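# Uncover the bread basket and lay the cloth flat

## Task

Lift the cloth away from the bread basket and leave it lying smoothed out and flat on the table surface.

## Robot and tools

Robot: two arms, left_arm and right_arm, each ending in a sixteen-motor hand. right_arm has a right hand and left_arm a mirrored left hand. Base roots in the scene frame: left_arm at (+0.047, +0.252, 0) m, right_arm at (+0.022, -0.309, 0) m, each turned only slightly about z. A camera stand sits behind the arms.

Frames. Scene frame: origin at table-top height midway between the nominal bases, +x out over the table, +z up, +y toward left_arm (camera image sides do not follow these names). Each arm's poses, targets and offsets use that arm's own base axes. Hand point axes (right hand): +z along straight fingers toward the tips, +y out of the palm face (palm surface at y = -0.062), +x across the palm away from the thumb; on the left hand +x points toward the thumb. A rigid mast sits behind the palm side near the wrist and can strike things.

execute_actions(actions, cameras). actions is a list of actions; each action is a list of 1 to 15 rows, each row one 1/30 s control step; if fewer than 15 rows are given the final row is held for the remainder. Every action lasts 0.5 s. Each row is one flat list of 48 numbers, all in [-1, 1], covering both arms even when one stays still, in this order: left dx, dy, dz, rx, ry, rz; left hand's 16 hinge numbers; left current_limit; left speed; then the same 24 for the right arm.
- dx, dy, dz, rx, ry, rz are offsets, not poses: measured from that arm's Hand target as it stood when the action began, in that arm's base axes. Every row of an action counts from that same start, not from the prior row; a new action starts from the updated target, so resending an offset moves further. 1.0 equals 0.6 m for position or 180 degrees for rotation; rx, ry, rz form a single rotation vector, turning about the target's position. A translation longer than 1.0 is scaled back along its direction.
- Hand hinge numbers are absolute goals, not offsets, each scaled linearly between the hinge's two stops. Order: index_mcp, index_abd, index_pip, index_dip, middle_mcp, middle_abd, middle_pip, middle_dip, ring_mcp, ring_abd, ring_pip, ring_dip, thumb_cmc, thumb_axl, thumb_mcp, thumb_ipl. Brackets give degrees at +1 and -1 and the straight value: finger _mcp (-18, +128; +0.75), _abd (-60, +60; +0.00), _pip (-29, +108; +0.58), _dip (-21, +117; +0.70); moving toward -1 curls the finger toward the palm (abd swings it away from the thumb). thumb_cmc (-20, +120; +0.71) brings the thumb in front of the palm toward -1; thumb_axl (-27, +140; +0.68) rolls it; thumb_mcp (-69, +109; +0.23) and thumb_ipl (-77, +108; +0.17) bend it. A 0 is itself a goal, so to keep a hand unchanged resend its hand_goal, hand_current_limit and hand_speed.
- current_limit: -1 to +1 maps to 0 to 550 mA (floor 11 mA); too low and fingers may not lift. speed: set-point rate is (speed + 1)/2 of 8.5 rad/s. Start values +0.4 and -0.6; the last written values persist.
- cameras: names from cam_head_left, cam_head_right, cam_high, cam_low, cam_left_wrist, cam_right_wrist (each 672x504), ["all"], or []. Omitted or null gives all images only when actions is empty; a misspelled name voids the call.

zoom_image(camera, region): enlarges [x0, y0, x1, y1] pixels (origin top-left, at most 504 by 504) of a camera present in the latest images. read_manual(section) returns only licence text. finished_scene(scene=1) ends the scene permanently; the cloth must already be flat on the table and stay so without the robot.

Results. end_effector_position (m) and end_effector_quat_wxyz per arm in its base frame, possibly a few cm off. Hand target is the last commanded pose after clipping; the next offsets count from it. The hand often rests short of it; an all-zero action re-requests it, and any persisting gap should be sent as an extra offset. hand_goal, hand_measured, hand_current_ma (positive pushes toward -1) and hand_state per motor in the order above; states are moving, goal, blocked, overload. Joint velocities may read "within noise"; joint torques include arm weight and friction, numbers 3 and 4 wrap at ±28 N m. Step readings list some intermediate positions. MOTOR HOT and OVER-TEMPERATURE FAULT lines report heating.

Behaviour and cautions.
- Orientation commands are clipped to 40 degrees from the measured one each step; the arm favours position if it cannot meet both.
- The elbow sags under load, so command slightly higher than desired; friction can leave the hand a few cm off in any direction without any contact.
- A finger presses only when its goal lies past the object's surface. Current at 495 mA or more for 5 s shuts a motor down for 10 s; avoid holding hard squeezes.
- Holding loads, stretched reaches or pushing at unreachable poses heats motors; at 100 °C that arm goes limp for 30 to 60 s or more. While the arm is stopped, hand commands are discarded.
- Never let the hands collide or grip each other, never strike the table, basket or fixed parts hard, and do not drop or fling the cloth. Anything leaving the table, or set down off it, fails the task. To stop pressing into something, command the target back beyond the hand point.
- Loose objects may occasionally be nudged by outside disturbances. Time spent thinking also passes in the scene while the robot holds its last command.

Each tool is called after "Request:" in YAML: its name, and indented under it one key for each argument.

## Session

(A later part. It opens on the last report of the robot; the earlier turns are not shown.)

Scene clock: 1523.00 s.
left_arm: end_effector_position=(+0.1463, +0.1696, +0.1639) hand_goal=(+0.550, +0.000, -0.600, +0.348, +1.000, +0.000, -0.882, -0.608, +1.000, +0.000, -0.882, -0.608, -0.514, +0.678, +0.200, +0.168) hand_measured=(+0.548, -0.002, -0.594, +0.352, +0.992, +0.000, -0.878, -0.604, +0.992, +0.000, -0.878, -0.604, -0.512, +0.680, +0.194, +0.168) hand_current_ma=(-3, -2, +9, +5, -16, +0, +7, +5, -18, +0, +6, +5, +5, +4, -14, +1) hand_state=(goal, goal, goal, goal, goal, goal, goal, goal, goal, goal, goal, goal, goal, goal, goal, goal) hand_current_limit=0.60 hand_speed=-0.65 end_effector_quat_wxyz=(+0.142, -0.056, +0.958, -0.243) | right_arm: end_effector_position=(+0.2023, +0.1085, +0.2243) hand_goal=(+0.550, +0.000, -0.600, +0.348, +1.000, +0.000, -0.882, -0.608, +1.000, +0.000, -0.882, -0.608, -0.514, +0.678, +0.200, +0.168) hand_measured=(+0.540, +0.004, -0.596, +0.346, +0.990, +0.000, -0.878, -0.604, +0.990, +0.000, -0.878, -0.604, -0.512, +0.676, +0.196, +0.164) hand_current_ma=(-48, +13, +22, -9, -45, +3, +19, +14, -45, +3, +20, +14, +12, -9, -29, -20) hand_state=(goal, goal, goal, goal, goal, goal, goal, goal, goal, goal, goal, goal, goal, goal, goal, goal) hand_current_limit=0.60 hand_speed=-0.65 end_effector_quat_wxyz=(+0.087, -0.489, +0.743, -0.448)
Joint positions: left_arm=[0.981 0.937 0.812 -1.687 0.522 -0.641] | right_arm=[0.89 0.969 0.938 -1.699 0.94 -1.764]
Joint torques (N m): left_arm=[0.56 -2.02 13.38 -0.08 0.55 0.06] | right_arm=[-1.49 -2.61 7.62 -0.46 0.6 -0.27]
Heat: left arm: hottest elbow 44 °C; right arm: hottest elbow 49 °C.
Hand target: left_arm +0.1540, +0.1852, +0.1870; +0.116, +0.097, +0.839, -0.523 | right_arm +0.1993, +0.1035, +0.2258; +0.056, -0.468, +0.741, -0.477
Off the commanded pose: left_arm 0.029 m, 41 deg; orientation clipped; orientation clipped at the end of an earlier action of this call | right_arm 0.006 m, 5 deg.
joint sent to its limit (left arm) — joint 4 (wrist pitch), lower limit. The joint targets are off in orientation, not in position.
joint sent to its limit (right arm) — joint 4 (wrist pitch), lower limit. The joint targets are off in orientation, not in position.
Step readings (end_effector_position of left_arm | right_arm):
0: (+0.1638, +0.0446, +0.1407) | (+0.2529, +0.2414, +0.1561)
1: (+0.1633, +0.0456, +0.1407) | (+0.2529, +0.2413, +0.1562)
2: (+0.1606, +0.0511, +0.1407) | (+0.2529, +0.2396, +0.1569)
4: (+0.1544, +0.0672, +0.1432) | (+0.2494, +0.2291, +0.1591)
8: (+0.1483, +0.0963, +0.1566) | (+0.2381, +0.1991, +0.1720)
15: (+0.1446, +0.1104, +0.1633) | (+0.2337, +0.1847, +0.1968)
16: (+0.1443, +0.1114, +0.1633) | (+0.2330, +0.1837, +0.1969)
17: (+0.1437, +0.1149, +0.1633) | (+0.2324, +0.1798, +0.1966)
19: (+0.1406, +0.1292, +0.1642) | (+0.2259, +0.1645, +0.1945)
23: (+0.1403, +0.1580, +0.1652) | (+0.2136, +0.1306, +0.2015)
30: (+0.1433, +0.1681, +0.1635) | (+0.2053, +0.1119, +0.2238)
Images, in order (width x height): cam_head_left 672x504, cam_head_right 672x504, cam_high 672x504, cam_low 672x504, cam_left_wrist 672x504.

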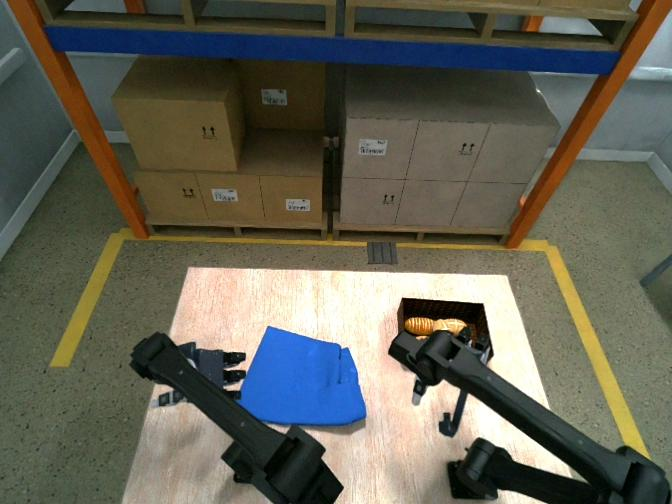

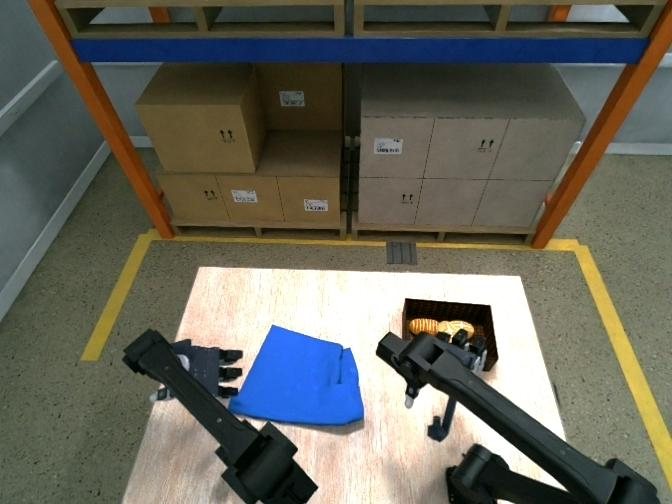

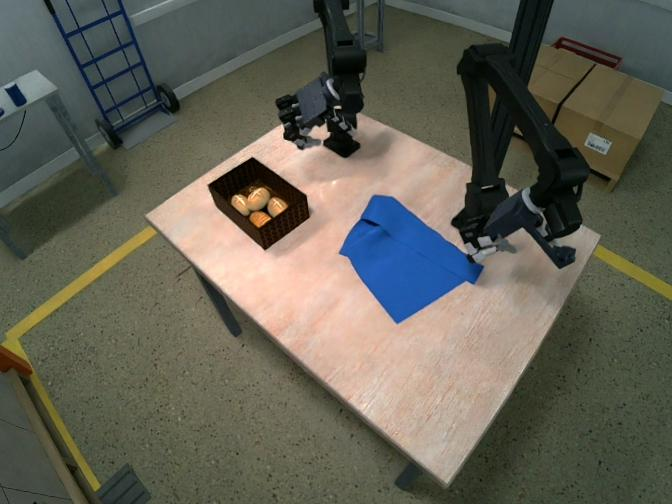

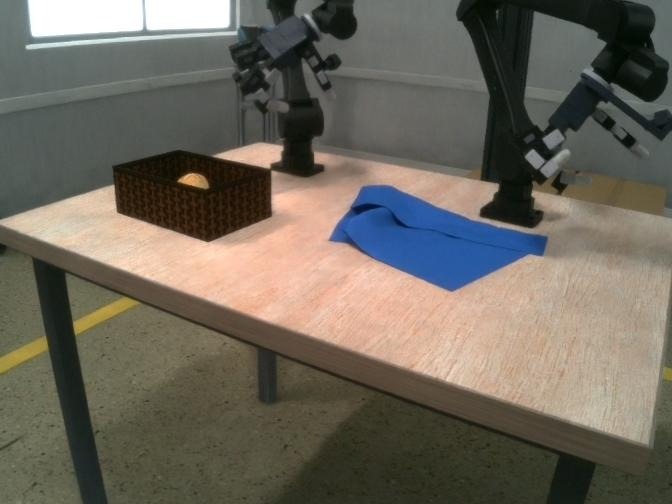

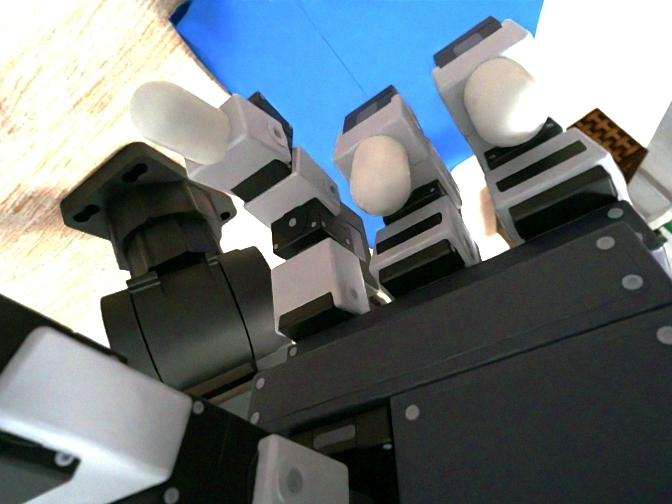

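Request:
execute_actions:
  actions:
    - [[0,0.02,0.0,0,0,0,0.55,0,-0.6,0.348,1,0,-0.883,-0.609,1,0,-0.883,-0.609,-0.514,0.678,0.2,0.168,0.6,-0.65,0.0075,0.0787,-0.03,0,0,0.054,0.493,0,-0.423,0.348,1,0,-0.883,-0.609,1,0,-0.883,-0.609,-0.514,0.678,-0.135,0.168,0.6,-0.65]]
    - [[0,0,0.0,0,0,0,0.55,0,-0.6,0.348,1,0,-0.883,-0.609,1,0,-0.883,-0.609,-0.514,0.678,0.2,0.168,0.6,-0.65,0.0075,0.0787,-0.04,0,0,0.054,0.493,0,-0.423,0.348,1,0,-0.883,-0.609,1,0,-0.883,-0.609,-0.514,0.678,-0.135,0.168,0.6,-0.65]]
    - [[0,0,0.0,0,0,0,0.55,0,-0.6,0.348,1,0,-0.883,-0.609,1,0,-0.883,-0.609,-0.514,0.678,0.2,0.168,0.6,-0.65,0.0075,0.0787,-0.04,0,0,0.054,0.493,0,-0.423,0.348,1,0,-0.883,-0.609,1,0,-0.883,-0.609,-0.514,0.678,-0.135,0.168,0.6,-0.65]]
    - [[0,0,0.0,0,0,0,0.55,0,-0.6,0.348,1,0,-0.883,-0.609,1,0,-0.883,-0.609,-0.514,0.678,0.2,0.168,0.6,-0.65,0.0075,0.0787,-0.04,0,0,0.054,0.493,0,-0.423,0.348,1,0,-0.883,-0.609,1,0,-0.883,-0.609,-0.514,0.678,-0.135,0.168,0.6,-0.65]]
  cameras: ["cam_high","cam_low","cam_head_left","cam_right_wrist"]

Scene clock: 1613.57 s.
left_arm: end_effector_position=(+0.1469, +0.1800, +0.1647) hand_goal=(+0.550, +0.000, -0.600, +0.348, +1.000, +0.000, -0.882, -0.608, +1.000, +0.000, -0.882, -0.608, -0.514, +0.678, +0.200, +0.168) hand_measured=(+0.548, -0.002, -0.594, +0.352, +0.992, +0.000, -0.878, -0.604, +0.992, +0.000, -0.878, -0.604, -0.512, +0.680, +0.194, +0.168) hand_current_ma=(-3, -2, +9, +5, -16, +0, +7, +5, -18, +0, +6, +5, +5, +4, -14, +1) hand_state=(goal, goal, goal, goal, goal, goal, goal, goal, goal, goal, goal, goal, goal, goal, goal, goal) hand_current_limit=0.60 hand_speed=-0.65 end_effector_quat_wxyz=(+0.148, -0.043, +0.959, -0.238) | right_arm: end_effector_position=(+0.2145, +0.2839, +0.1337) hand_goal=(+0.494, +0.000, -0.422, +0.348, +1.000, +0.000, -0.882, -0.608, +1.000, +0.000, -0.882, -0.608, -0.514, +0.678, -0.134, +0.168) hand_measured=(+0.490, +0.002, -0.424, +0.346, +0.990, +0.000, -0.878, -0.604, +0.990, +0.000, -0.878, -0.604, -0.512, +0.676, -0.132, +0.166) hand_current_ma=(-15, +11, -5, -9, -45, +3, +18, +14, -45, +3, +19, +13, +9, -7, +7, -13) hand_state=(goal, goal, goal, goal, goal, goal, goal, goal, goal, goal, goal, goal, goal, goal, goal, goal) hand_current_limit=0.60 hand_speed=-0.65 end_effector_quat_wxyz=(-0.194, +0.657, -0.568, +0.456)
Joint positions: left_arm=[1.011 0.956 0.823 -1.687 0.516 -0.584] | right_arm=[1.227 1.324 0.937 -1.128 1.035 -2.091]
Joint torques (N m): left_arm=[0.62 -1.44 13.64 -0.09 0.41 0.14] | right_arm=[-0.15 -6.12 8.55 0.65 0.84 -0.24]
Heat: left arm: hottest elbow 49 °C; right arm: hottest elbow 48 °C.
Hand target: left_arm +0.1539, +0.1973, +0.1871; +0.116, +0.096, +0.839, -0.523 | right_arm +0.2173, +0.2924, +0.1358; -0.212, +0.688, -0.543, +0.431
Off the commanded pose: left_arm 0.029 m, 39 deg | right_arm 0.009 m, 6 deg.
joint sent to its limit (left arm) — joint 4 (wrist pitch), lower limit. The joint targets are off in orientation, not in position.
joint sent to its limit (right arm) — joint 6 (wrist roll), lower limit. The joint targets are off in orientation, not in position.
Step readings (end_effector_position of left_arm | right_arm):
0: (+0.1463, +0.1696, +0.1639) | (+0.2022, +0.1084, +0.2243)
1: (+0.1463, +0.1697, +0.1639) | (+0.2023, +0.1084, +0.2243)
2: (+0.1462, +0.1701, +0.1639) | (+0.2026, +0.1090, +0.2243)
4: (+0.1454, +0.1719, +0.1640) | (+0.2024, +0.1147, +0.2233)
8: (+0.1449, +0.1775, +0.1647) | (+0.1979, +0.1355, +0.2121)
15: (+0.1460, +0.1793, +0.1645) | (+0.1996, +0.1423, +0.2038)
16: (+0.1461, +0.1794, +0.1646) | (+0.1999, +0.1425, +0.2039)
17: (+0.1462, +0.1794, +0.1646) | (+0.2013, +0.1459, +0.2035)
19: (+0.1463, +0.1796, +0.1646) | (+0.2038, +0.1570, +0.2012)
23: (+0.1465, +0.1797, +0.1646) | (+0.2039, +0.1845, +0.1909)
30: (+0.1468, +0.1798, +0.1647) | (+0.2065, +0.1942, +0.1845)
31: (+0.1468, +0.1798, +0.1647) | (+0.2069, +0.1949, +0.1843)
32: (+0.1468, +0.1798, +0.1647) | (+0.2082, +0.1982, +0.1839)
34: (+0.1468, +0.1799, +0.1647) | (+0.2115, +0.2087, +0.1815)
38: (+0.1469, +0.1799, +0.1647) | (+0.2115, +0.2346, +0.1701)
45: (+0.1469, +0.1799, +0.1647) | (+0.2134, +0.2460, +0.1645)
46: (+0.1469, +0.1799, +0.1647) | (+0.2137, +0.2466, +0.1645)
47: (+0.1469, +0.1799, +0.1647) | (+0.2146, +0.2493, +0.1639)
49: (+0.1469, +0.1800, +0.1647) | (+0.2174, +0.2582, +0.1613)
53: (+0.1469, +0.1800, +0.1647) | (+0.2153, +0.2777, +0.1454)
60: (+0.1469, +0.1800, +0.1647) | (+0.2143, +0.2841, +0.1335)
Images, in order (width x height): cam_head_left 672x504, cam_high 672x504, cam_low 672x504, cam_right_wrist 672x504.

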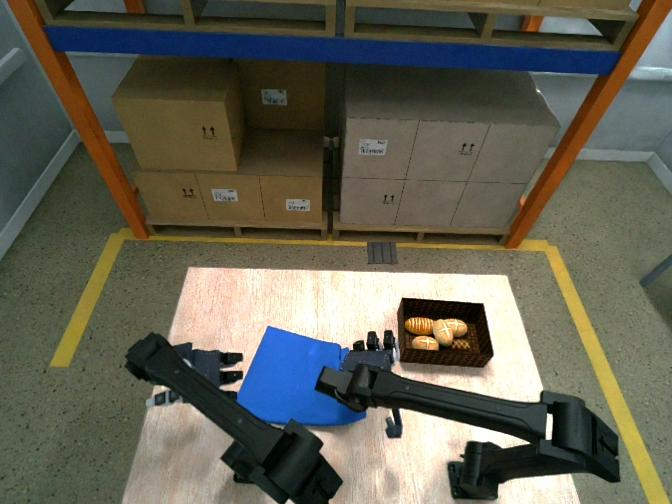

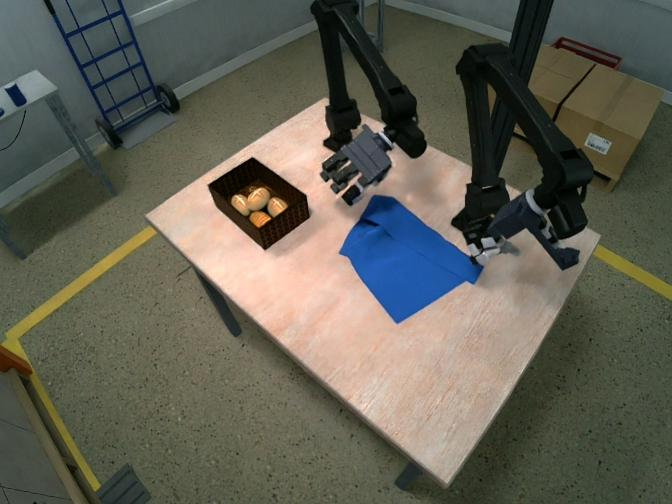

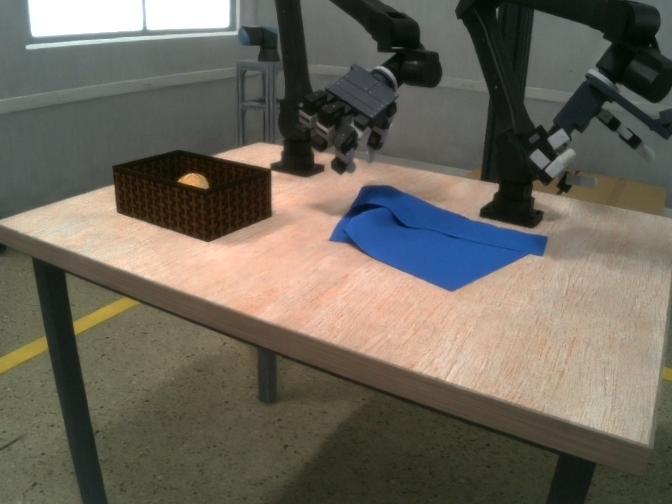

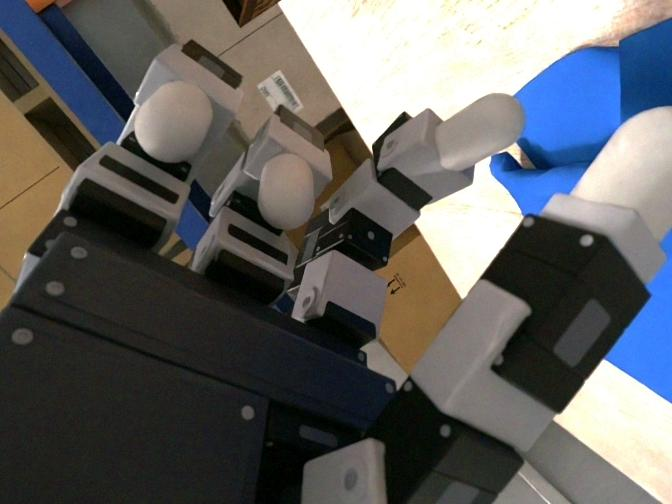

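Request:
zoom_image:
  camera: "cam_right_wrist"
  region: [420, 0, 672, 250]

Request:
zoom_image:
  camera: "cam_high"
  region: [320, 120, 500, 280]

Scaled by 2.000 from the camera's 672x504 image, which has a finer 960x720 frame.

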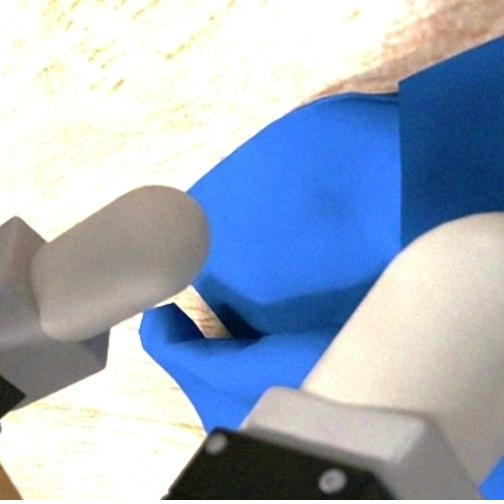

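Scaled by 2.800 from the camera's 672x504 image, which has a finer 960x720 frame.

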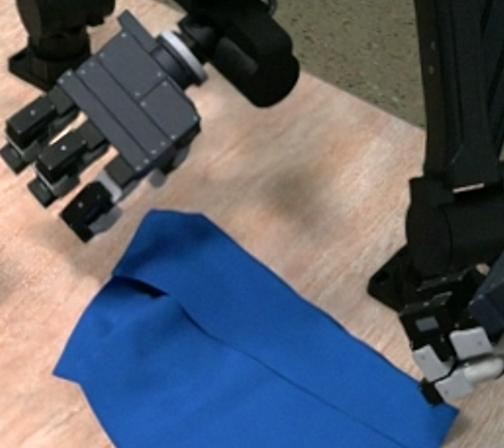

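Request:
execute_actions:
  actions:
    - [[0,0,0.0,0,0,0,0.55,0,-0.6,0.348,1,0,-0.883,-0.609,1,0,-0.883,-0.609,-0.514,0.678,0.2,0.168,0.6,-0.65,-0.02,0.055,-0.04,0,0,0,0.493,0,-0.423,0.348,1,0,-0.883,-0.609,1,0,-0.883,-0.609,-0.514,0.678,-0.135,0.168,0.6,-0.65]]
    - [[0,0,0.0,0,0,0,0.55,0,-0.6,0.348,1,0,-0.883,-0.609,1,0,-0.883,-0.609,-0.514,0.678,0.2,0.168,0.6,-0.65,-0.013,0.01,-0.045,0,0,0,0.493,0,-0.423,0.348,1,0,-0.883,-0.609,1,0,-0.883,-0.609,-0.514,0.678,-0.135,0.168,0.6,-0.65]]
  cameras: ["cam_high","cam_low","cam_right_wrist"]

Scene clock: 1663.00 s.
left_arm: end_effector_position=(+0.1469, +0.1800, +0.1647) hand_goal=(+0.550, +0.000, -0.600, +0.348, +1.000, +0.000, -0.882, -0.608, +1.000, +0.000, -0.882, -0.608, -0.514, +0.678, +0.200, +0.168) hand_measured=(+0.548, -0.002, -0.594, +0.352, +0.992, +0.000, -0.878, -0.604, +0.992, +0.000, -0.878, -0.604, -0.512, +0.680, +0.194, +0.168) hand_current_ma=(-3, -2, +9, +5, -16, +0, +7, +5, -18, +0, +6, +5, +5, +4, -14, +1) hand_state=(goal, goal, goal, goal, goal, goal, goal, goal, goal, goal, goal, goal, goal, goal, goal, goal) hand_current_limit=0.60 hand_speed=-0.65 end_effector_quat_wxyz=(+0.148, -0.043, +0.959, -0.238) | right_arm: end_effector_position=(+0.2001, +0.3285, +0.0928) hand_goal=(+0.494, +0.000, -0.422, +0.348, +1.000, +0.000, -0.882, -0.608, +1.000, +0.000, -0.882, -0.608, -0.514, +0.678, -0.134, +0.168) hand_measured=(+0.490, +0.002, -0.424, +0.346, +0.990, +0.000, -0.878, -0.604, +0.990, +0.000, -0.878, -0.604, -0.512, +0.676, -0.132, +0.166) hand_current_ma=(-15, +11, -5, -9, -45, +3, +18, +14, -45, +3, +19, +13, +9, -7, +7, -13) hand_state=(goal, goal, goal, goal, goal, goal, goal, goal, goal, goal, goal, goal, goal, goal, goal, goal) hand_current_limit=0.60 hand_speed=-0.65 end_effector_quat_wxyz=(-0.215, +0.677, -0.555, +0.433)
Joint positions: left_arm=[1.011 0.956 0.823 -1.687 0.516 -0.584] | right_arm=[1.292 1.435 0.937 -0.989 1.008 -2.093]
Joint torques (N m): left_arm=[0.56 -1.44 13.64 -0.09 0.41 0.14] | right_arm=[0.15 -6.71 6.95 0.72 0.69 -0.26]
Heat: left arm: hottest elbow 50 °C; right arm: hottest elbow 49 °C.
Hand target: left_arm +0.1539, +0.1973, +0.1871; +0.116, +0.096, +0.839, -0.523 | right_arm +0.1976, +0.3315, +0.0848; -0.212, +0.688, -0.543, +0.431
Off the commanded pose: left_arm 0.029 m, 39 deg | right_arm 0.009 m, 2 deg.
joint sent to its limit (left arm) — joint 4 (wrist pitch), lower limit. The joint targets are off in orientation, not in position.
joint sent to its limit (right arm) — joint 6 (wrist roll), lower limit. The joint targets still meet the commanded pose.
Step readings (end_effector_position of left_arm | right_arm):
0: (+0.1469, +0.1800, +0.1647) | (+0.2145, +0.2838, +0.1337)
1: (+0.1469, +0.1800, +0.1647) | (+0.2146, +0.2841, +0.1337)
2: (+0.1469, +0.1800, +0.1647) | (+0.2141, +0.2857, +0.1330)
4: (+0.1469, +0.1800, +0.1647) | (+0.2124, +0.2918, +0.1293)
8: (+0.1469, +0.1800, +0.1647) | (+0.2048, +0.3040, +0.1152)
15: (+0.1469, +0.1800, +0.1647) | (+0.2015, +0.3087, +0.1055)
16: (+0.1469, +0.1800, +0.1647) | (+0.2016, +0.3089, +0.1055)
17: (+0.1469, +0.1800, +0.1647) | (+0.2020, +0.3105, +0.1054)
19: (+0.1469, +0.1800, +0.1647) | (+0.2024, +0.3160, +0.1037)
23: (+0.1469, +0.1800, +0.1647) | (+0.2012, +0.3248, +0.0978)
30: (+0.1469, +0.1800, +0.1647) | (+0.2001, +0.3283, +0.0929)
Images, in order (width x height): cam_high 672x504, cam_low 672x504, cam_right_wrist 672x504.

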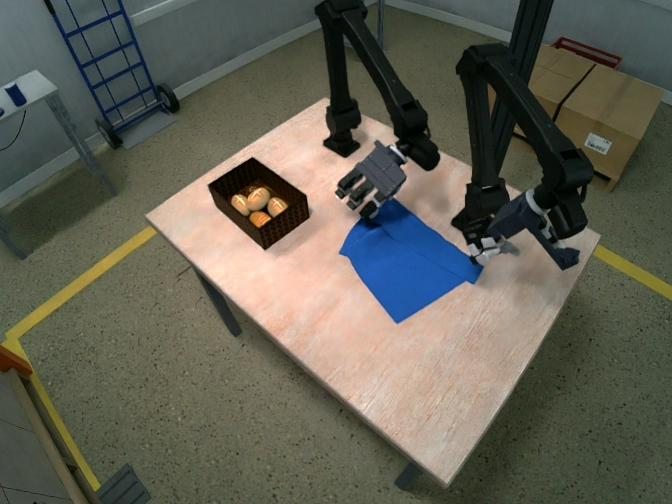

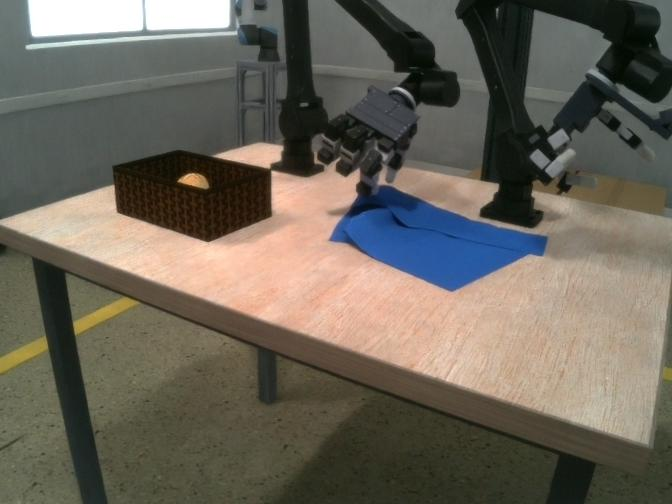

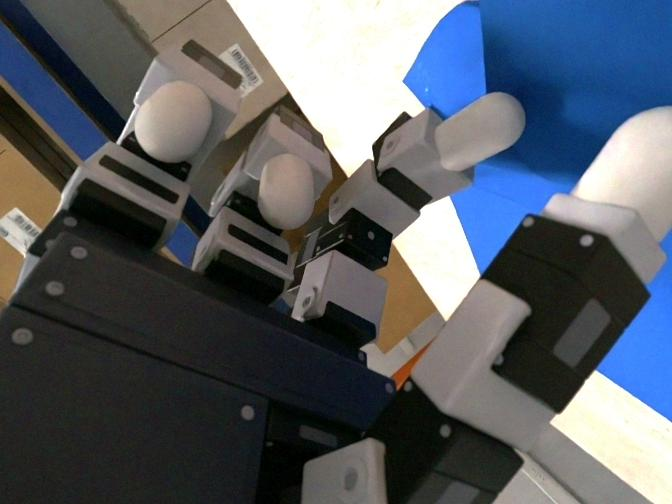

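Request:
execute_actions:
  actions:
    - [[0,0,0.0,0,0,0,0.55,0,-0.6,0.348,1,0,-0.883,-0.609,1,0,-0.883,-0.609,-0.514,0.678,0.2,0.168,0.6,-0.65,0.035,0.0,-0.03,0,0,0,0.493,0,-0.423,0.348,1,0,-0.883,-0.609,1,0,-0.883,-0.609,-0.514,0.678,-0.135,0.168,0.6,-0.65]]
    - [[0,0,0.0,0,0,0,0.55,0,-0.6,0.348,1,0,-0.883,-0.609,1,0,-0.883,-0.609,-0.514,0.678,0.2,0.168,0.6,-0.65,0,0,-0.02,0,0,0,0.493,0,-0.423,0.348,1,0,-0.883,-0.609,1,0,-0.883,-0.609,-0.514,0.678,-0.135,0.168,0.6,-0.65]]
  cameras: ["cam_high","cam_low","cam_right_wrist"]

Scene clock: 1674.87 s.
left_arm: end_effector_position=(+0.1469, +0.1800, +0.1647) hand_goal=(+0.550, +0.000, -0.600, +0.348, +1.000, +0.000, -0.882, -0.608, +1.000, +0.000, -0.882, -0.608, -0.514, +0.678, +0.200, +0.168) hand_measured=(+0.548, -0.002, -0.594, +0.352, +0.992, +0.000, -0.878, -0.604, +0.992, +0.000, -0.878, -0.604, -0.512, +0.680, +0.194, +0.168) hand_current_ma=(-3, -2, +9, +5, -16, +0, +7, +5, -18, +0, +6, +5, +5, +4, -14, +1) hand_state=(goal, goal, goal, goal, goal, goal, goal, goal, goal, goal, goal, goal, goal, goal, goal, goal) hand_current_limit=0.60 hand_speed=-0.65 end_effector_quat_wxyz=(+0.148, -0.043, +0.959, -0.238) | right_arm: end_effector_position=(+0.2149, +0.3350, +0.0652) hand_goal=(+0.494, +0.000, -0.422, +0.348, +1.000, +0.000, -0.882, -0.608, +1.000, +0.000, -0.882, -0.608, -0.514, +0.678, -0.134, +0.168) hand_measured=(+0.490, +0.002, -0.424, +0.346, +0.990, +0.000, -0.878, -0.604, +0.990, +0.000, -0.878, -0.604, -0.512, +0.676, -0.132, +0.166) hand_current_ma=(-15, +11, -5, -9, -45, +3, +18, +14, -45, +3, +19, +13, +9, -7, +7, -13) hand_state=(goal, goal, goal, goal, goal, goal, goal, goal, goal, goal, goal, goal, goal, goal, goal, goal) hand_current_limit=0.60 hand_speed=-0.65 end_effector_quat_wxyz=(-0.213, +0.666, -0.564, +0.440)
Joint positions: left_arm=[1.011 0.956 0.823 -1.687 0.516 -0.584] | right_arm=[1.265 1.508 0.929 -0.901 1.02 -2.093]
Joint torques (N m): left_arm=[0.56 -1.44 13.64 -0.09 0.41 0.14] | right_arm=[-1.14 -7.18 6.34 0.7 0.82 -0.25]
Heat: left arm: hottest elbow 50 °C; right arm: hottest elbow 48 °C.
Hand target: left_arm +0.1539, +0.1973, +0.1871; +0.116, +0.096, +0.839, -0.523 | right_arm +0.2185, +0.3314, +0.0549; -0.212, +0.688, -0.543, +0.432
Off the commanded pose: left_arm 0.029 m, 39 deg | right_arm 0.011 m, 4 deg.
joint sent to its limit (left arm) — joint 4 (wrist pitch), lower limit. The joint targets are off in orientation, not in position.
joint sent to its limit (right arm) — joint 6 (wrist roll), lower limit. The joint targets are off in orientation, not in position.
Step readings (end_effector_position of left_arm | right_arm):
0: (+0.1469, +0.1800, +0.1647) | (+0.2001, +0.3285, +0.0928)
1: (+0.1469, +0.1800, +0.1647) | (+0.2002, +0.3287, +0.0929)
2: (+0.1469, +0.1800, +0.1647) | (+0.2006, +0.3295, +0.0923)
4: (+0.1469, +0.1800, +0.1647) | (+0.2031, +0.3323, +0.0899)
8: (+0.1469, +0.1800, +0.1647) | (+0.2093, +0.3331, +0.0799)
15: (+0.1469, +0.1800, +0.1647) | (+0.2138, +0.3315, +0.0734)
16: (+0.1469, +0.1800, +0.1647) | (+0.2139, +0.3318, +0.0734)
17: (+0.1469, +0.1800, +0.1647) | (+0.2142, +0.3326, +0.0734)
19: (+0.1469, +0.1800, +0.1647) | (+0.2147, +0.3344, +0.0725)
23: (+0.1469, +0.1800, +0.1647) | (+0.2152, +0.3357, +0.0689)
30: (+0.1469, +0.1800, +0.1647) | (+0.2149, +0.3348, +0.0652)
Images, in order (width x height): cam_high 672x504, cam_low 672x504, cam_right_wrist 672x504.

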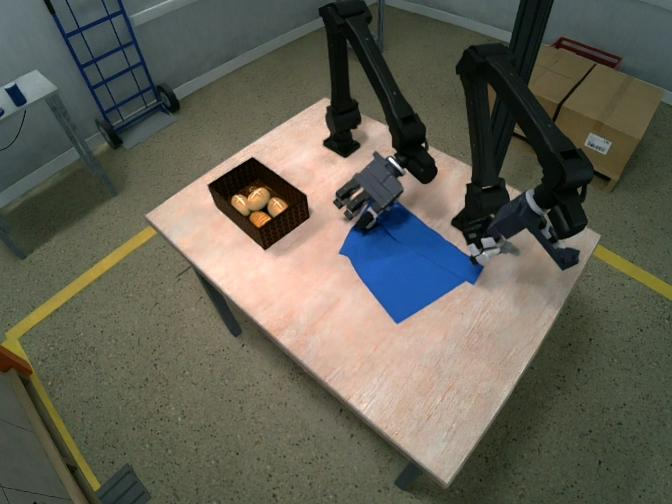

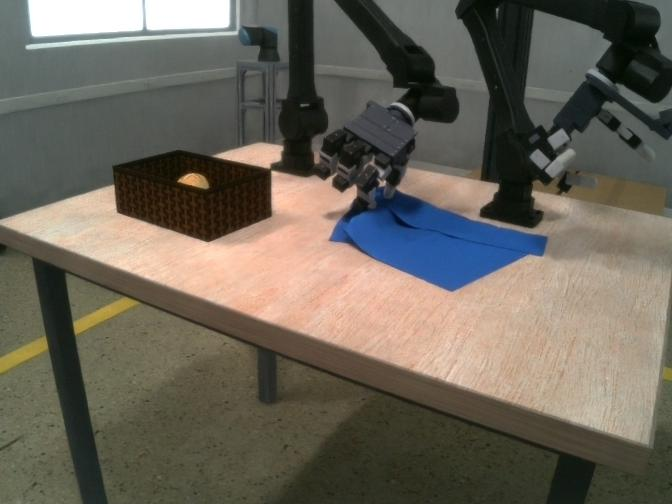

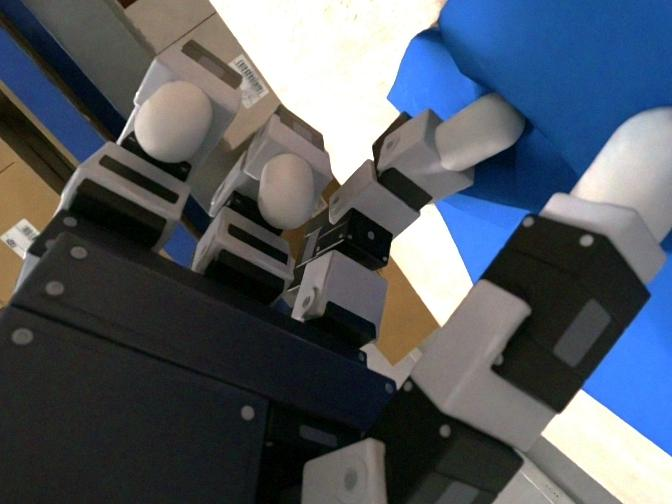

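Request:
zoom_image:
  camera: "cam_right_wrist"
  region: [372, 0, 672, 225]

Request:
zoom_image:
  camera: "cam_low"
  region: [300, 130, 480, 260]

Scaled by 1.680 from the camera's 672x504 image, which has a finer 960x720 frame.

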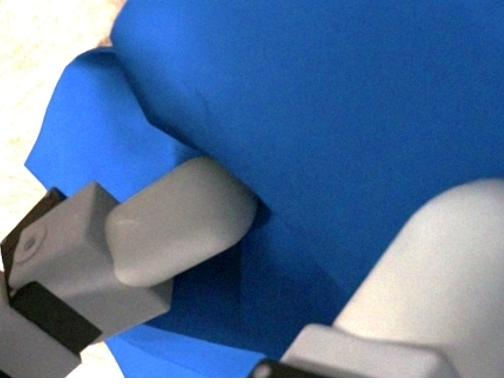

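Scaled by 2.800 from the camera's 672x504 image, which has a finer 960x720 frame.

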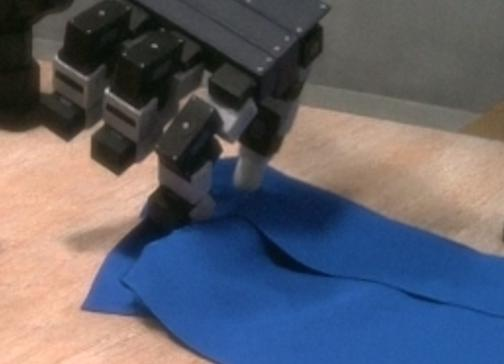

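Request:
execute_actions:
  actions:
    - [[0,0,0.0,0,0,0,0.55,0,-0.6,0.348,1,0,-0.883,-0.609,1,0,-0.883,-0.609,-0.514,0.678,0.2,0.168,0.6,-0.65,0,0,-0.02,0,0,0,0.493,0,-0.423,0.348,1,0,-0.883,-0.609,1,0,-0.883,-0.609,-0.514,0.678,-0.135,0.168,0.6,-0.65]]
  cameras: ["cam_right_wrist"]

Scene clock: 1682.40 s.
left_arm: end_effector_position=(+0.1469, +0.1800, +0.1647) hand_goal=(+0.550, +0.000, -0.600, +0.348, +1.000, +0.000, -0.882, -0.608, +1.000, +0.000, -0.882, -0.608, -0.514, +0.678, +0.200, +0.168) hand_measured=(+0.548, -0.002, -0.594, +0.352, +0.992, +0.000, -0.878, -0.604, +0.992, +0.000, -0.878, -0.604, -0.512, +0.680, +0.194, +0.168) hand_current_ma=(-3, -2, +9, +5, -16, +0, +7, +5, -18, +0, +6, +5, +5, +4, -14, +1) hand_state=(goal, goal, goal, goal, goal, goal, goal, goal, goal, goal, goal, goal, goal, goal, goal, goal) hand_current_limit=0.60 hand_speed=-0.65 end_effector_quat_wxyz=(+0.148, -0.043, +0.959, -0.238) | right_arm: end_effector_position=(+0.2149, +0.3350, +0.0530) hand_goal=(+0.494, +0.000, -0.422, +0.348, +1.000, +0.000, -0.882, -0.608, +1.000, +0.000, -0.882, -0.608, -0.514, +0.678, -0.134, +0.168) hand_measured=(+0.490, +0.002, -0.424, +0.346, +0.990, +0.000, -0.878, -0.604, +0.990, +0.000, -0.878, -0.604, -0.512, +0.676, -0.132, +0.166) hand_current_ma=(-15, +11, -5, -9, -45, +3, +18, +14, -45, +3, +19, +13, +9, -7, +7, -10) hand_state=(goal, goal, goal, goal, goal, goal, goal, goal, goal, goal, goal, goal, goal, goal, goal, goal) hand_current_limit=0.60 hand_speed=-0.65 end_effector_quat_wxyz=(-0.213, +0.666, -0.563, +0.440)
Joint positions: left_arm=[1.011 0.956 0.823 -1.687 0.516 -0.584] | right_arm=[1.265 1.529 0.914 -0.867 1.02 -2.093]
Joint torques (N m): left_arm=[0.62 -1.44 13.64 -0.09 0.41 0.14] | right_arm=[-1.2 -7.59 6.2 0.79 0.83 -0.26]
Heat: left arm: hottest elbow 50 °C; right arm: hottest elbow 49 °C.
Hand target: left_arm +0.1539, +0.1973, +0.1871; +0.116, +0.096, +0.839, -0.523 | right_arm +0.2185, +0.3314, +0.0429; -0.212, +0.688, -0.543, +0.431
Off the commanded pose: left_arm 0.029 m, 39 deg | right_arm 0.011 m, 4 deg.
joint sent to its limit (left arm) — joint 4 (wrist pitch), lower limit. The joint targets are off in orientation, not in position.
joint sent to its limit (right arm) — joint 6 (wrist roll), lower limit. The joint targets are off in orientation, not in position.
Step readings (end_effector_position of left_arm | right_arm):
0: (+0.1469, +0.1800, +0.1647) | (+0.2149, +0.3350, +0.0652)
1: (+0.1469, +0.1800, +0.1647) | (+0.2149, +0.3351, +0.0650)
2: (+0.1469, +0.1800, +0.1647) | (+0.2150, +0.3352, +0.0645)
4: (+0.1469, +0.1800, +0.1647) | (+0.2154, +0.3363, +0.0628)
8: (+0.1469, +0.1800, +0.1647) | (+0.2151, +0.3355, +0.0570)
15: (+0.1469, +0.1800, +0.1647) | (+0.2148, +0.3347, +0.0530)
Images, in order (width x height): cam_right_wrist 672x504.

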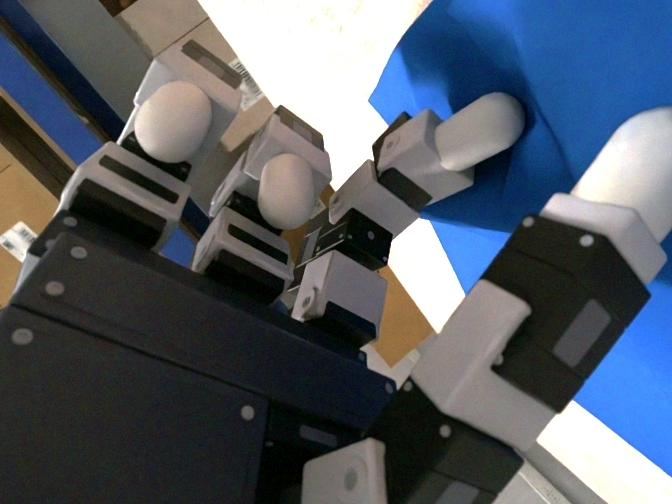

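Request:
zoom_image:
  camera: "cam_right_wrist"
  region: [352, 0, 672, 240]

Scaled by 1.575 from the camera's 672x504 image, which has a finer 960x720 frame.

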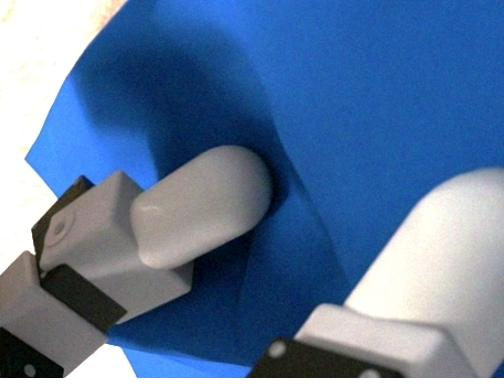

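Request:
zoom_image:
  camera: "cam_right_wrist"
  region: [430, 0, 620, 150]

Request:
execute_actions:
  actions: []
  cameras: ["cam_low","cam_high"]

Request:
zoom_image:
  camera: "cam_low"
  region: [310, 150, 450, 260]

Request:
zoom_image:
  camera: "cam_high"
  region: [320, 170, 440, 270]

Scaled by 2.653 from the camera's 672x504 image, which has a finer 960x720 frame.

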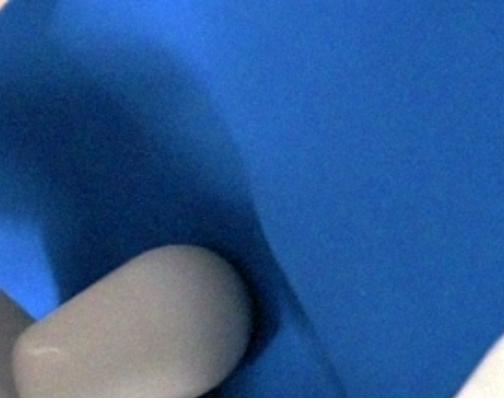

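Scene clock: 1690.97 s.
left_arm: end_effector_position=(+0.1469, +0.1800, +0.1647) hand_goal=(+0.550, +0.000, -0.600, +0.348, +1.000, +0.000, -0.882, -0.608, +1.000, +0.000, -0.882, -0.608, -0.514, +0.678, +0.200, +0.168) hand_measured=(+0.548, -0.002, -0.594, +0.352, +0.992, +0.000, -0.878, -0.604, +0.992, +0.000, -0.878, -0.604, -0.512, +0.680, +0.194, +0.168) hand_current_ma=(-3, -2, +9, +5, -16, +0, +7, +5, -18, +0, +6, +5, +5, +4, -14, +1) hand_state=(goal, goal, goal, goal, goal, goal, goal, goal, goal, goal, goal, goal, goal, goal, goal, goal) hand_current_limit=0.60 hand_speed=-0.65 end_effector_quat_wxyz=(+0.148, -0.043, +0.959, -0.238) | right_arm: end_effector_position=(+0.2149, +0.3350, +0.0530) hand_goal=(+0.494, +0.000, -0.422, +0.348, +1.000, +0.000, -0.882, -0.608, +1.000, +0.000, -0.882, -0.608, -0.514, +0.678, -0.134, +0.168) hand_measured=(+0.490, +0.002, -0.424, +0.346, +0.990, +0.000, -0.878, -0.604, +0.990, +0.000, -0.878, -0.604, -0.512, +0.676, -0.132, +0.166) hand_current_ma=(-15, +11, -5, -9, -45, +3, +18, +14, -45, +3, +19, +13, +9, -7, +7, -10) hand_state=(goal, goal, goal, goal, goal, goal, goal, goal, goal, goal, goal, goal, goal, goal, goal, goal) hand_current_limit=0.60 hand_speed=-0.65 end_effector_quat_wxyz=(-0.213, +0.666, -0.563, +0.440)
Joint positions: left_arm=[1.011 0.956 0.823 -1.687 0.516 -0.584] | right_arm=[1.265 1.529 0.914 -0.867 1.02 -2.093]
Joint velocities: within noise
Joint torques (N m): left_arm=[0.56 -1.44 13.64 -0.09 0.41 0.14] | right_arm=[-1.14 -7.47 6.22 0.79 0.82 -0.27]
Heat: left arm: hottest elbow 50 °C; right arm: hottest elbow 49 °C.
Hand target: left_arm +0.1539, +0.1973, +0.1871; +0.116, +0.096, +0.839, -0.523 | right_arm +0.2185, +0.3314, +0.0429; -0.212, +0.688, -0.543, +0.431
Off the commanded pose: left_arm 0.029 m, 39 deg | right_arm 0.011 m, 4 deg.
Images, in order (width x height): cam_high 672x504, cam_low 672x504.

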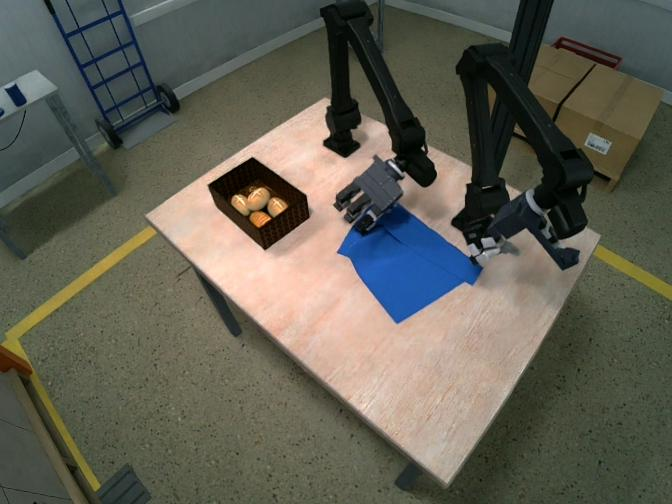

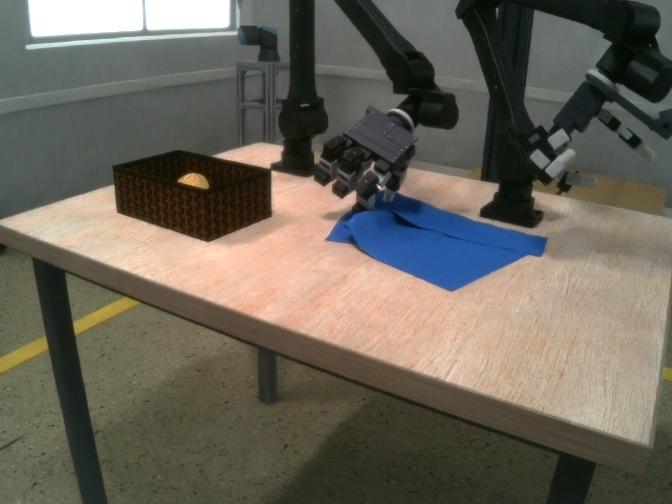

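Scaled by 3.600 from the camera's 672x504 image, which has a finer 960x720 frame.

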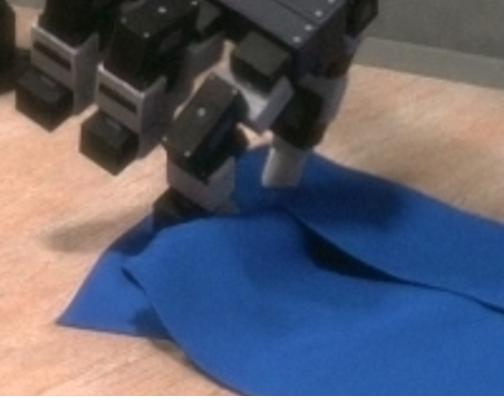

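Scaled by 4.200 from the camera's 672x504 image, which has a finer 960x720 frame.

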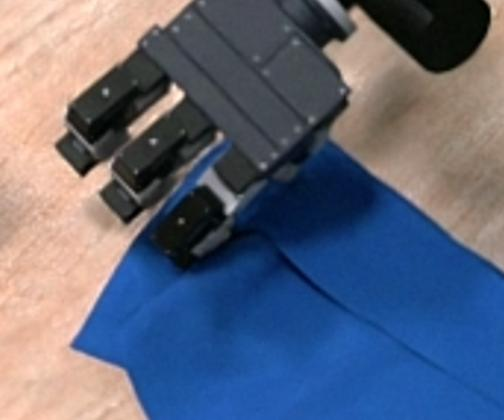

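Request:
execute_actions:
  actions:
    - [[0,0,0.0,0,0,0,0.55,0,-0.6,0.348,1,0,-0.883,-0.609,1,0,-0.883,-0.609,-0.514,0.678,0.2,0.168,0.6,-0.65,0.005,0,-0.01,0,0,0,0.493,0,-0.423,0.348,1,0,-0.883,-0.609,1,0,-0.883,-0.609,-0.514,0.678,-0.135,0.168,0.6,-0.8]]
    - [[0,0,0.0,0,0,0,0.55,0,-0.6,0.348,1,0,-0.883,-0.609,1,0,-0.883,-0.609,-0.514,0.678,0.2,0.168,0.6,-0.65,0,0,0,0,0,0,0.33,0,-0.34,0.348,1,0,-0.883,-0.609,1,0,-0.883,-0.609,-0.514,0.678,-0.135,0.168,0.6,-0.8]]
  cameras: ["cam_right_wrist","cam_low","cam_high"]

Request:
zoom_image:
  camera: "cam_right_wrist"
  region: [430, 0, 672, 200]

Request:
zoom_image:
  camera: "cam_low"
  region: [310, 150, 450, 260]

Scene clock: 1706.83 s.
left_arm: end_effector_position=(+0.1469, +0.1800, +0.1647) hand_goal=(+0.550, +0.000, -0.600, +0.348, +1.000, +0.000, -0.882, -0.608, +1.000, +0.000, -0.882, -0.608, -0.514, +0.678, +0.200, +0.168) hand_measured=(+0.548, -0.002, -0.594, +0.352, +0.992, +0.000, -0.878, -0.604, +0.992, +0.000, -0.878, -0.604, -0.512, +0.680, +0.194, +0.168) hand_current_ma=(-3, -2, +9, +5, -16, +0, +7, +5, -18, +0, +6, +5, +5, +4, -14, +1) hand_state=(goal, goal, goal, goal, goal, goal, goal, goal, goal, goal, goal, goal, goal, goal, goal, goal) hand_current_limit=0.60 hand_speed=-0.65 end_effector_quat_wxyz=(+0.148, -0.043, +0.959, -0.238) | right_arm: end_effector_position=(+0.2173, +0.3368, +0.0485) hand_goal=(+0.330, +0.000, -0.340, +0.348, +1.000, +0.000, -0.882, -0.608, +1.000, +0.000, -0.882, -0.608, -0.514, +0.678, -0.134, +0.168) hand_measured=(+0.332, +0.002, -0.340, +0.346, +0.990, +0.000, -0.878, -0.604, +0.990, +0.000, -0.878, -0.604, -0.512, +0.676, -0.132, +0.166) hand_current_ma=(+6, +11, -4, -9, -45, +3, +18, +14, -45, +3, +19, +13, +5, -7, +7, -7) hand_state=(goal, goal, goal, goal, goal, goal, goal, goal, goal, goal, goal, goal, goal, goal, goal, goal) hand_current_limit=0.60 hand_speed=-0.80 end_effector_quat_wxyz=(-0.214, +0.664, -0.565, +0.441)
Joint positions: left_arm=[1.011 0.956 0.823 -1.687 0.516 -0.584] | right_arm=[1.261 1.542 0.914 -0.85 1.022 -2.094]
Joint torques (N m): left_arm=[0.56 -1.44 13.64 -0.09 0.41 0.15] | right_arm=[-1.32 -7.47 6 0.76 0.82 -0.26]
Heat: left arm: hottest elbow 50 °C; right arm: hottest elbow 48 °C.
Hand target: left_arm +0.1539, +0.1973, +0.1871; +0.116, +0.096, +0.839, -0.523 | right_arm +0.2215, +0.3314, +0.0368; -0.212, +0.688, -0.543, +0.431
Off the commanded pose: left_arm 0.029 m, 39 deg | right_arm 0.014 m, 4 deg.
joint sent to its limit (left arm) — joint 4 (wrist pitch), lower limit. The joint targets are off in orientation, not in position.
joint sent to its limit (right arm) — joint 6 (wrist roll), lower limit. The joint targets are off in orientation, not in position.
Step readings (end_effector_position of left_arm | right_arm):
0: (+0.1469, +0.1800, +0.1647) | (+0.2149, +0.3350, +0.0530)
1: (+0.1469, +0.1800, +0.1647) | (+0.2149, +0.3349, +0.0528)
2: (+0.1469, +0.1800, +0.1647) | (+0.2150, +0.3353, +0.0527)
4: (+0.1469, +0.1800, +0.1647) | (+0.2157, +0.3361, +0.0522)
8: (+0.1469, +0.1800, +0.1647) | (+0.2169, +0.3367, +0.0499)
15: (+0.1469, +0.1800, +0.1647) | (+0.2173, +0.3367, +0.0485)
16: (+0.1469, +0.1800, +0.1647) | (+0.2173, +0.3367, +0.0485)
17: (+0.1469, +0.1800, +0.1647) | (+0.2173, +0.3368, +0.0485)
19: (+0.1469, +0.1800, +0.1647) | (+0.2173, +0.3368, +0.0485)
23: (+0.1469, +0.1800, +0.1647) | (+0.2173, +0.3368, +0.0485)
30: (+0.1469, +0.1800, +0.1647) | (+0.2173, +0.3368, +0.0485)
Images, in order (width x height): cam_high 672x504, cam_low 672x504, cam_right_wrist 672x504.

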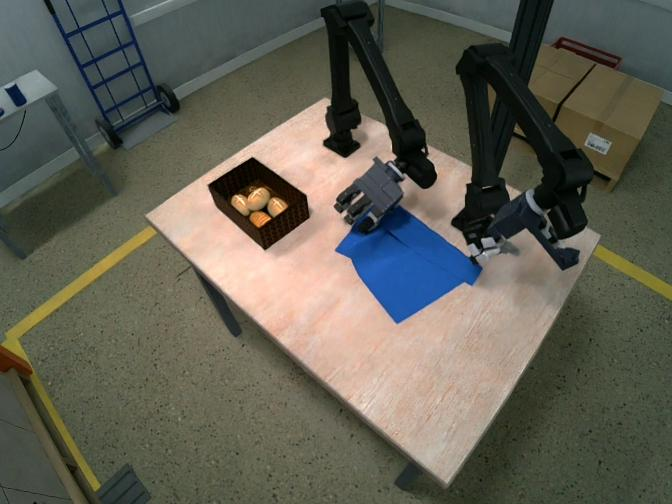

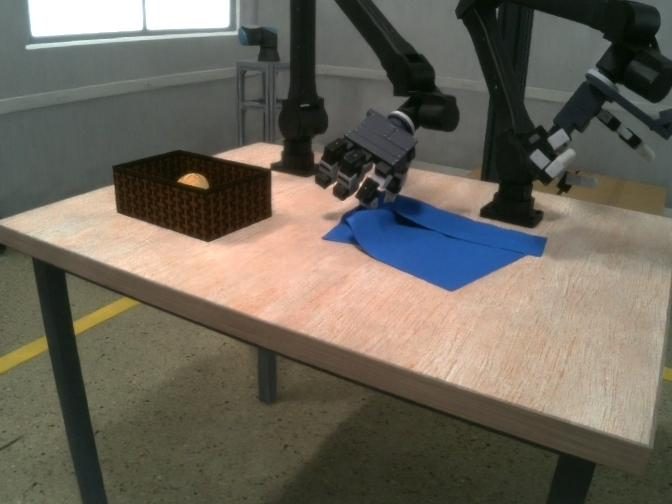

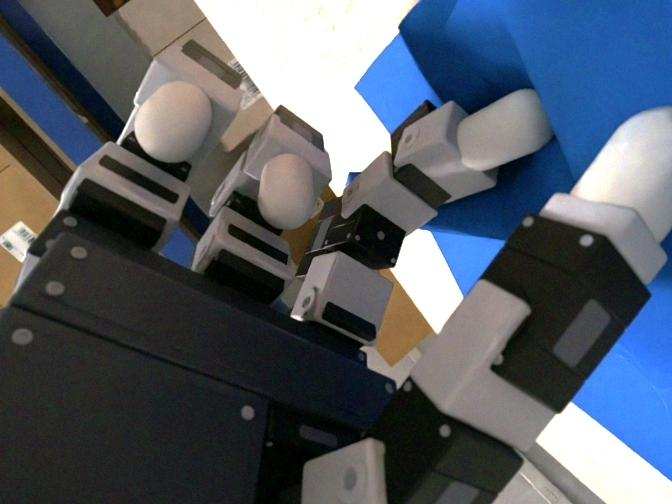

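Scaled by 2.083 from the camera's 672x504 image, which has a finer 960x720 frame.

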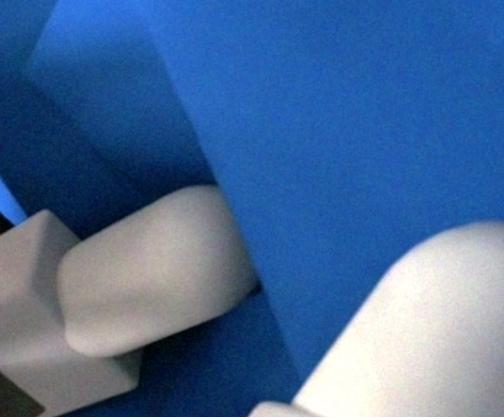

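Scaled by 3.600 from the camera's 672x504 image, which has a finer 960x720 frame.

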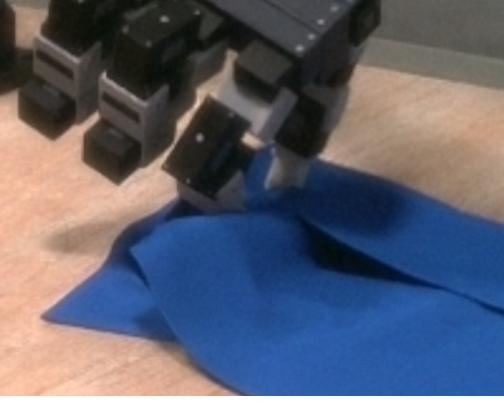

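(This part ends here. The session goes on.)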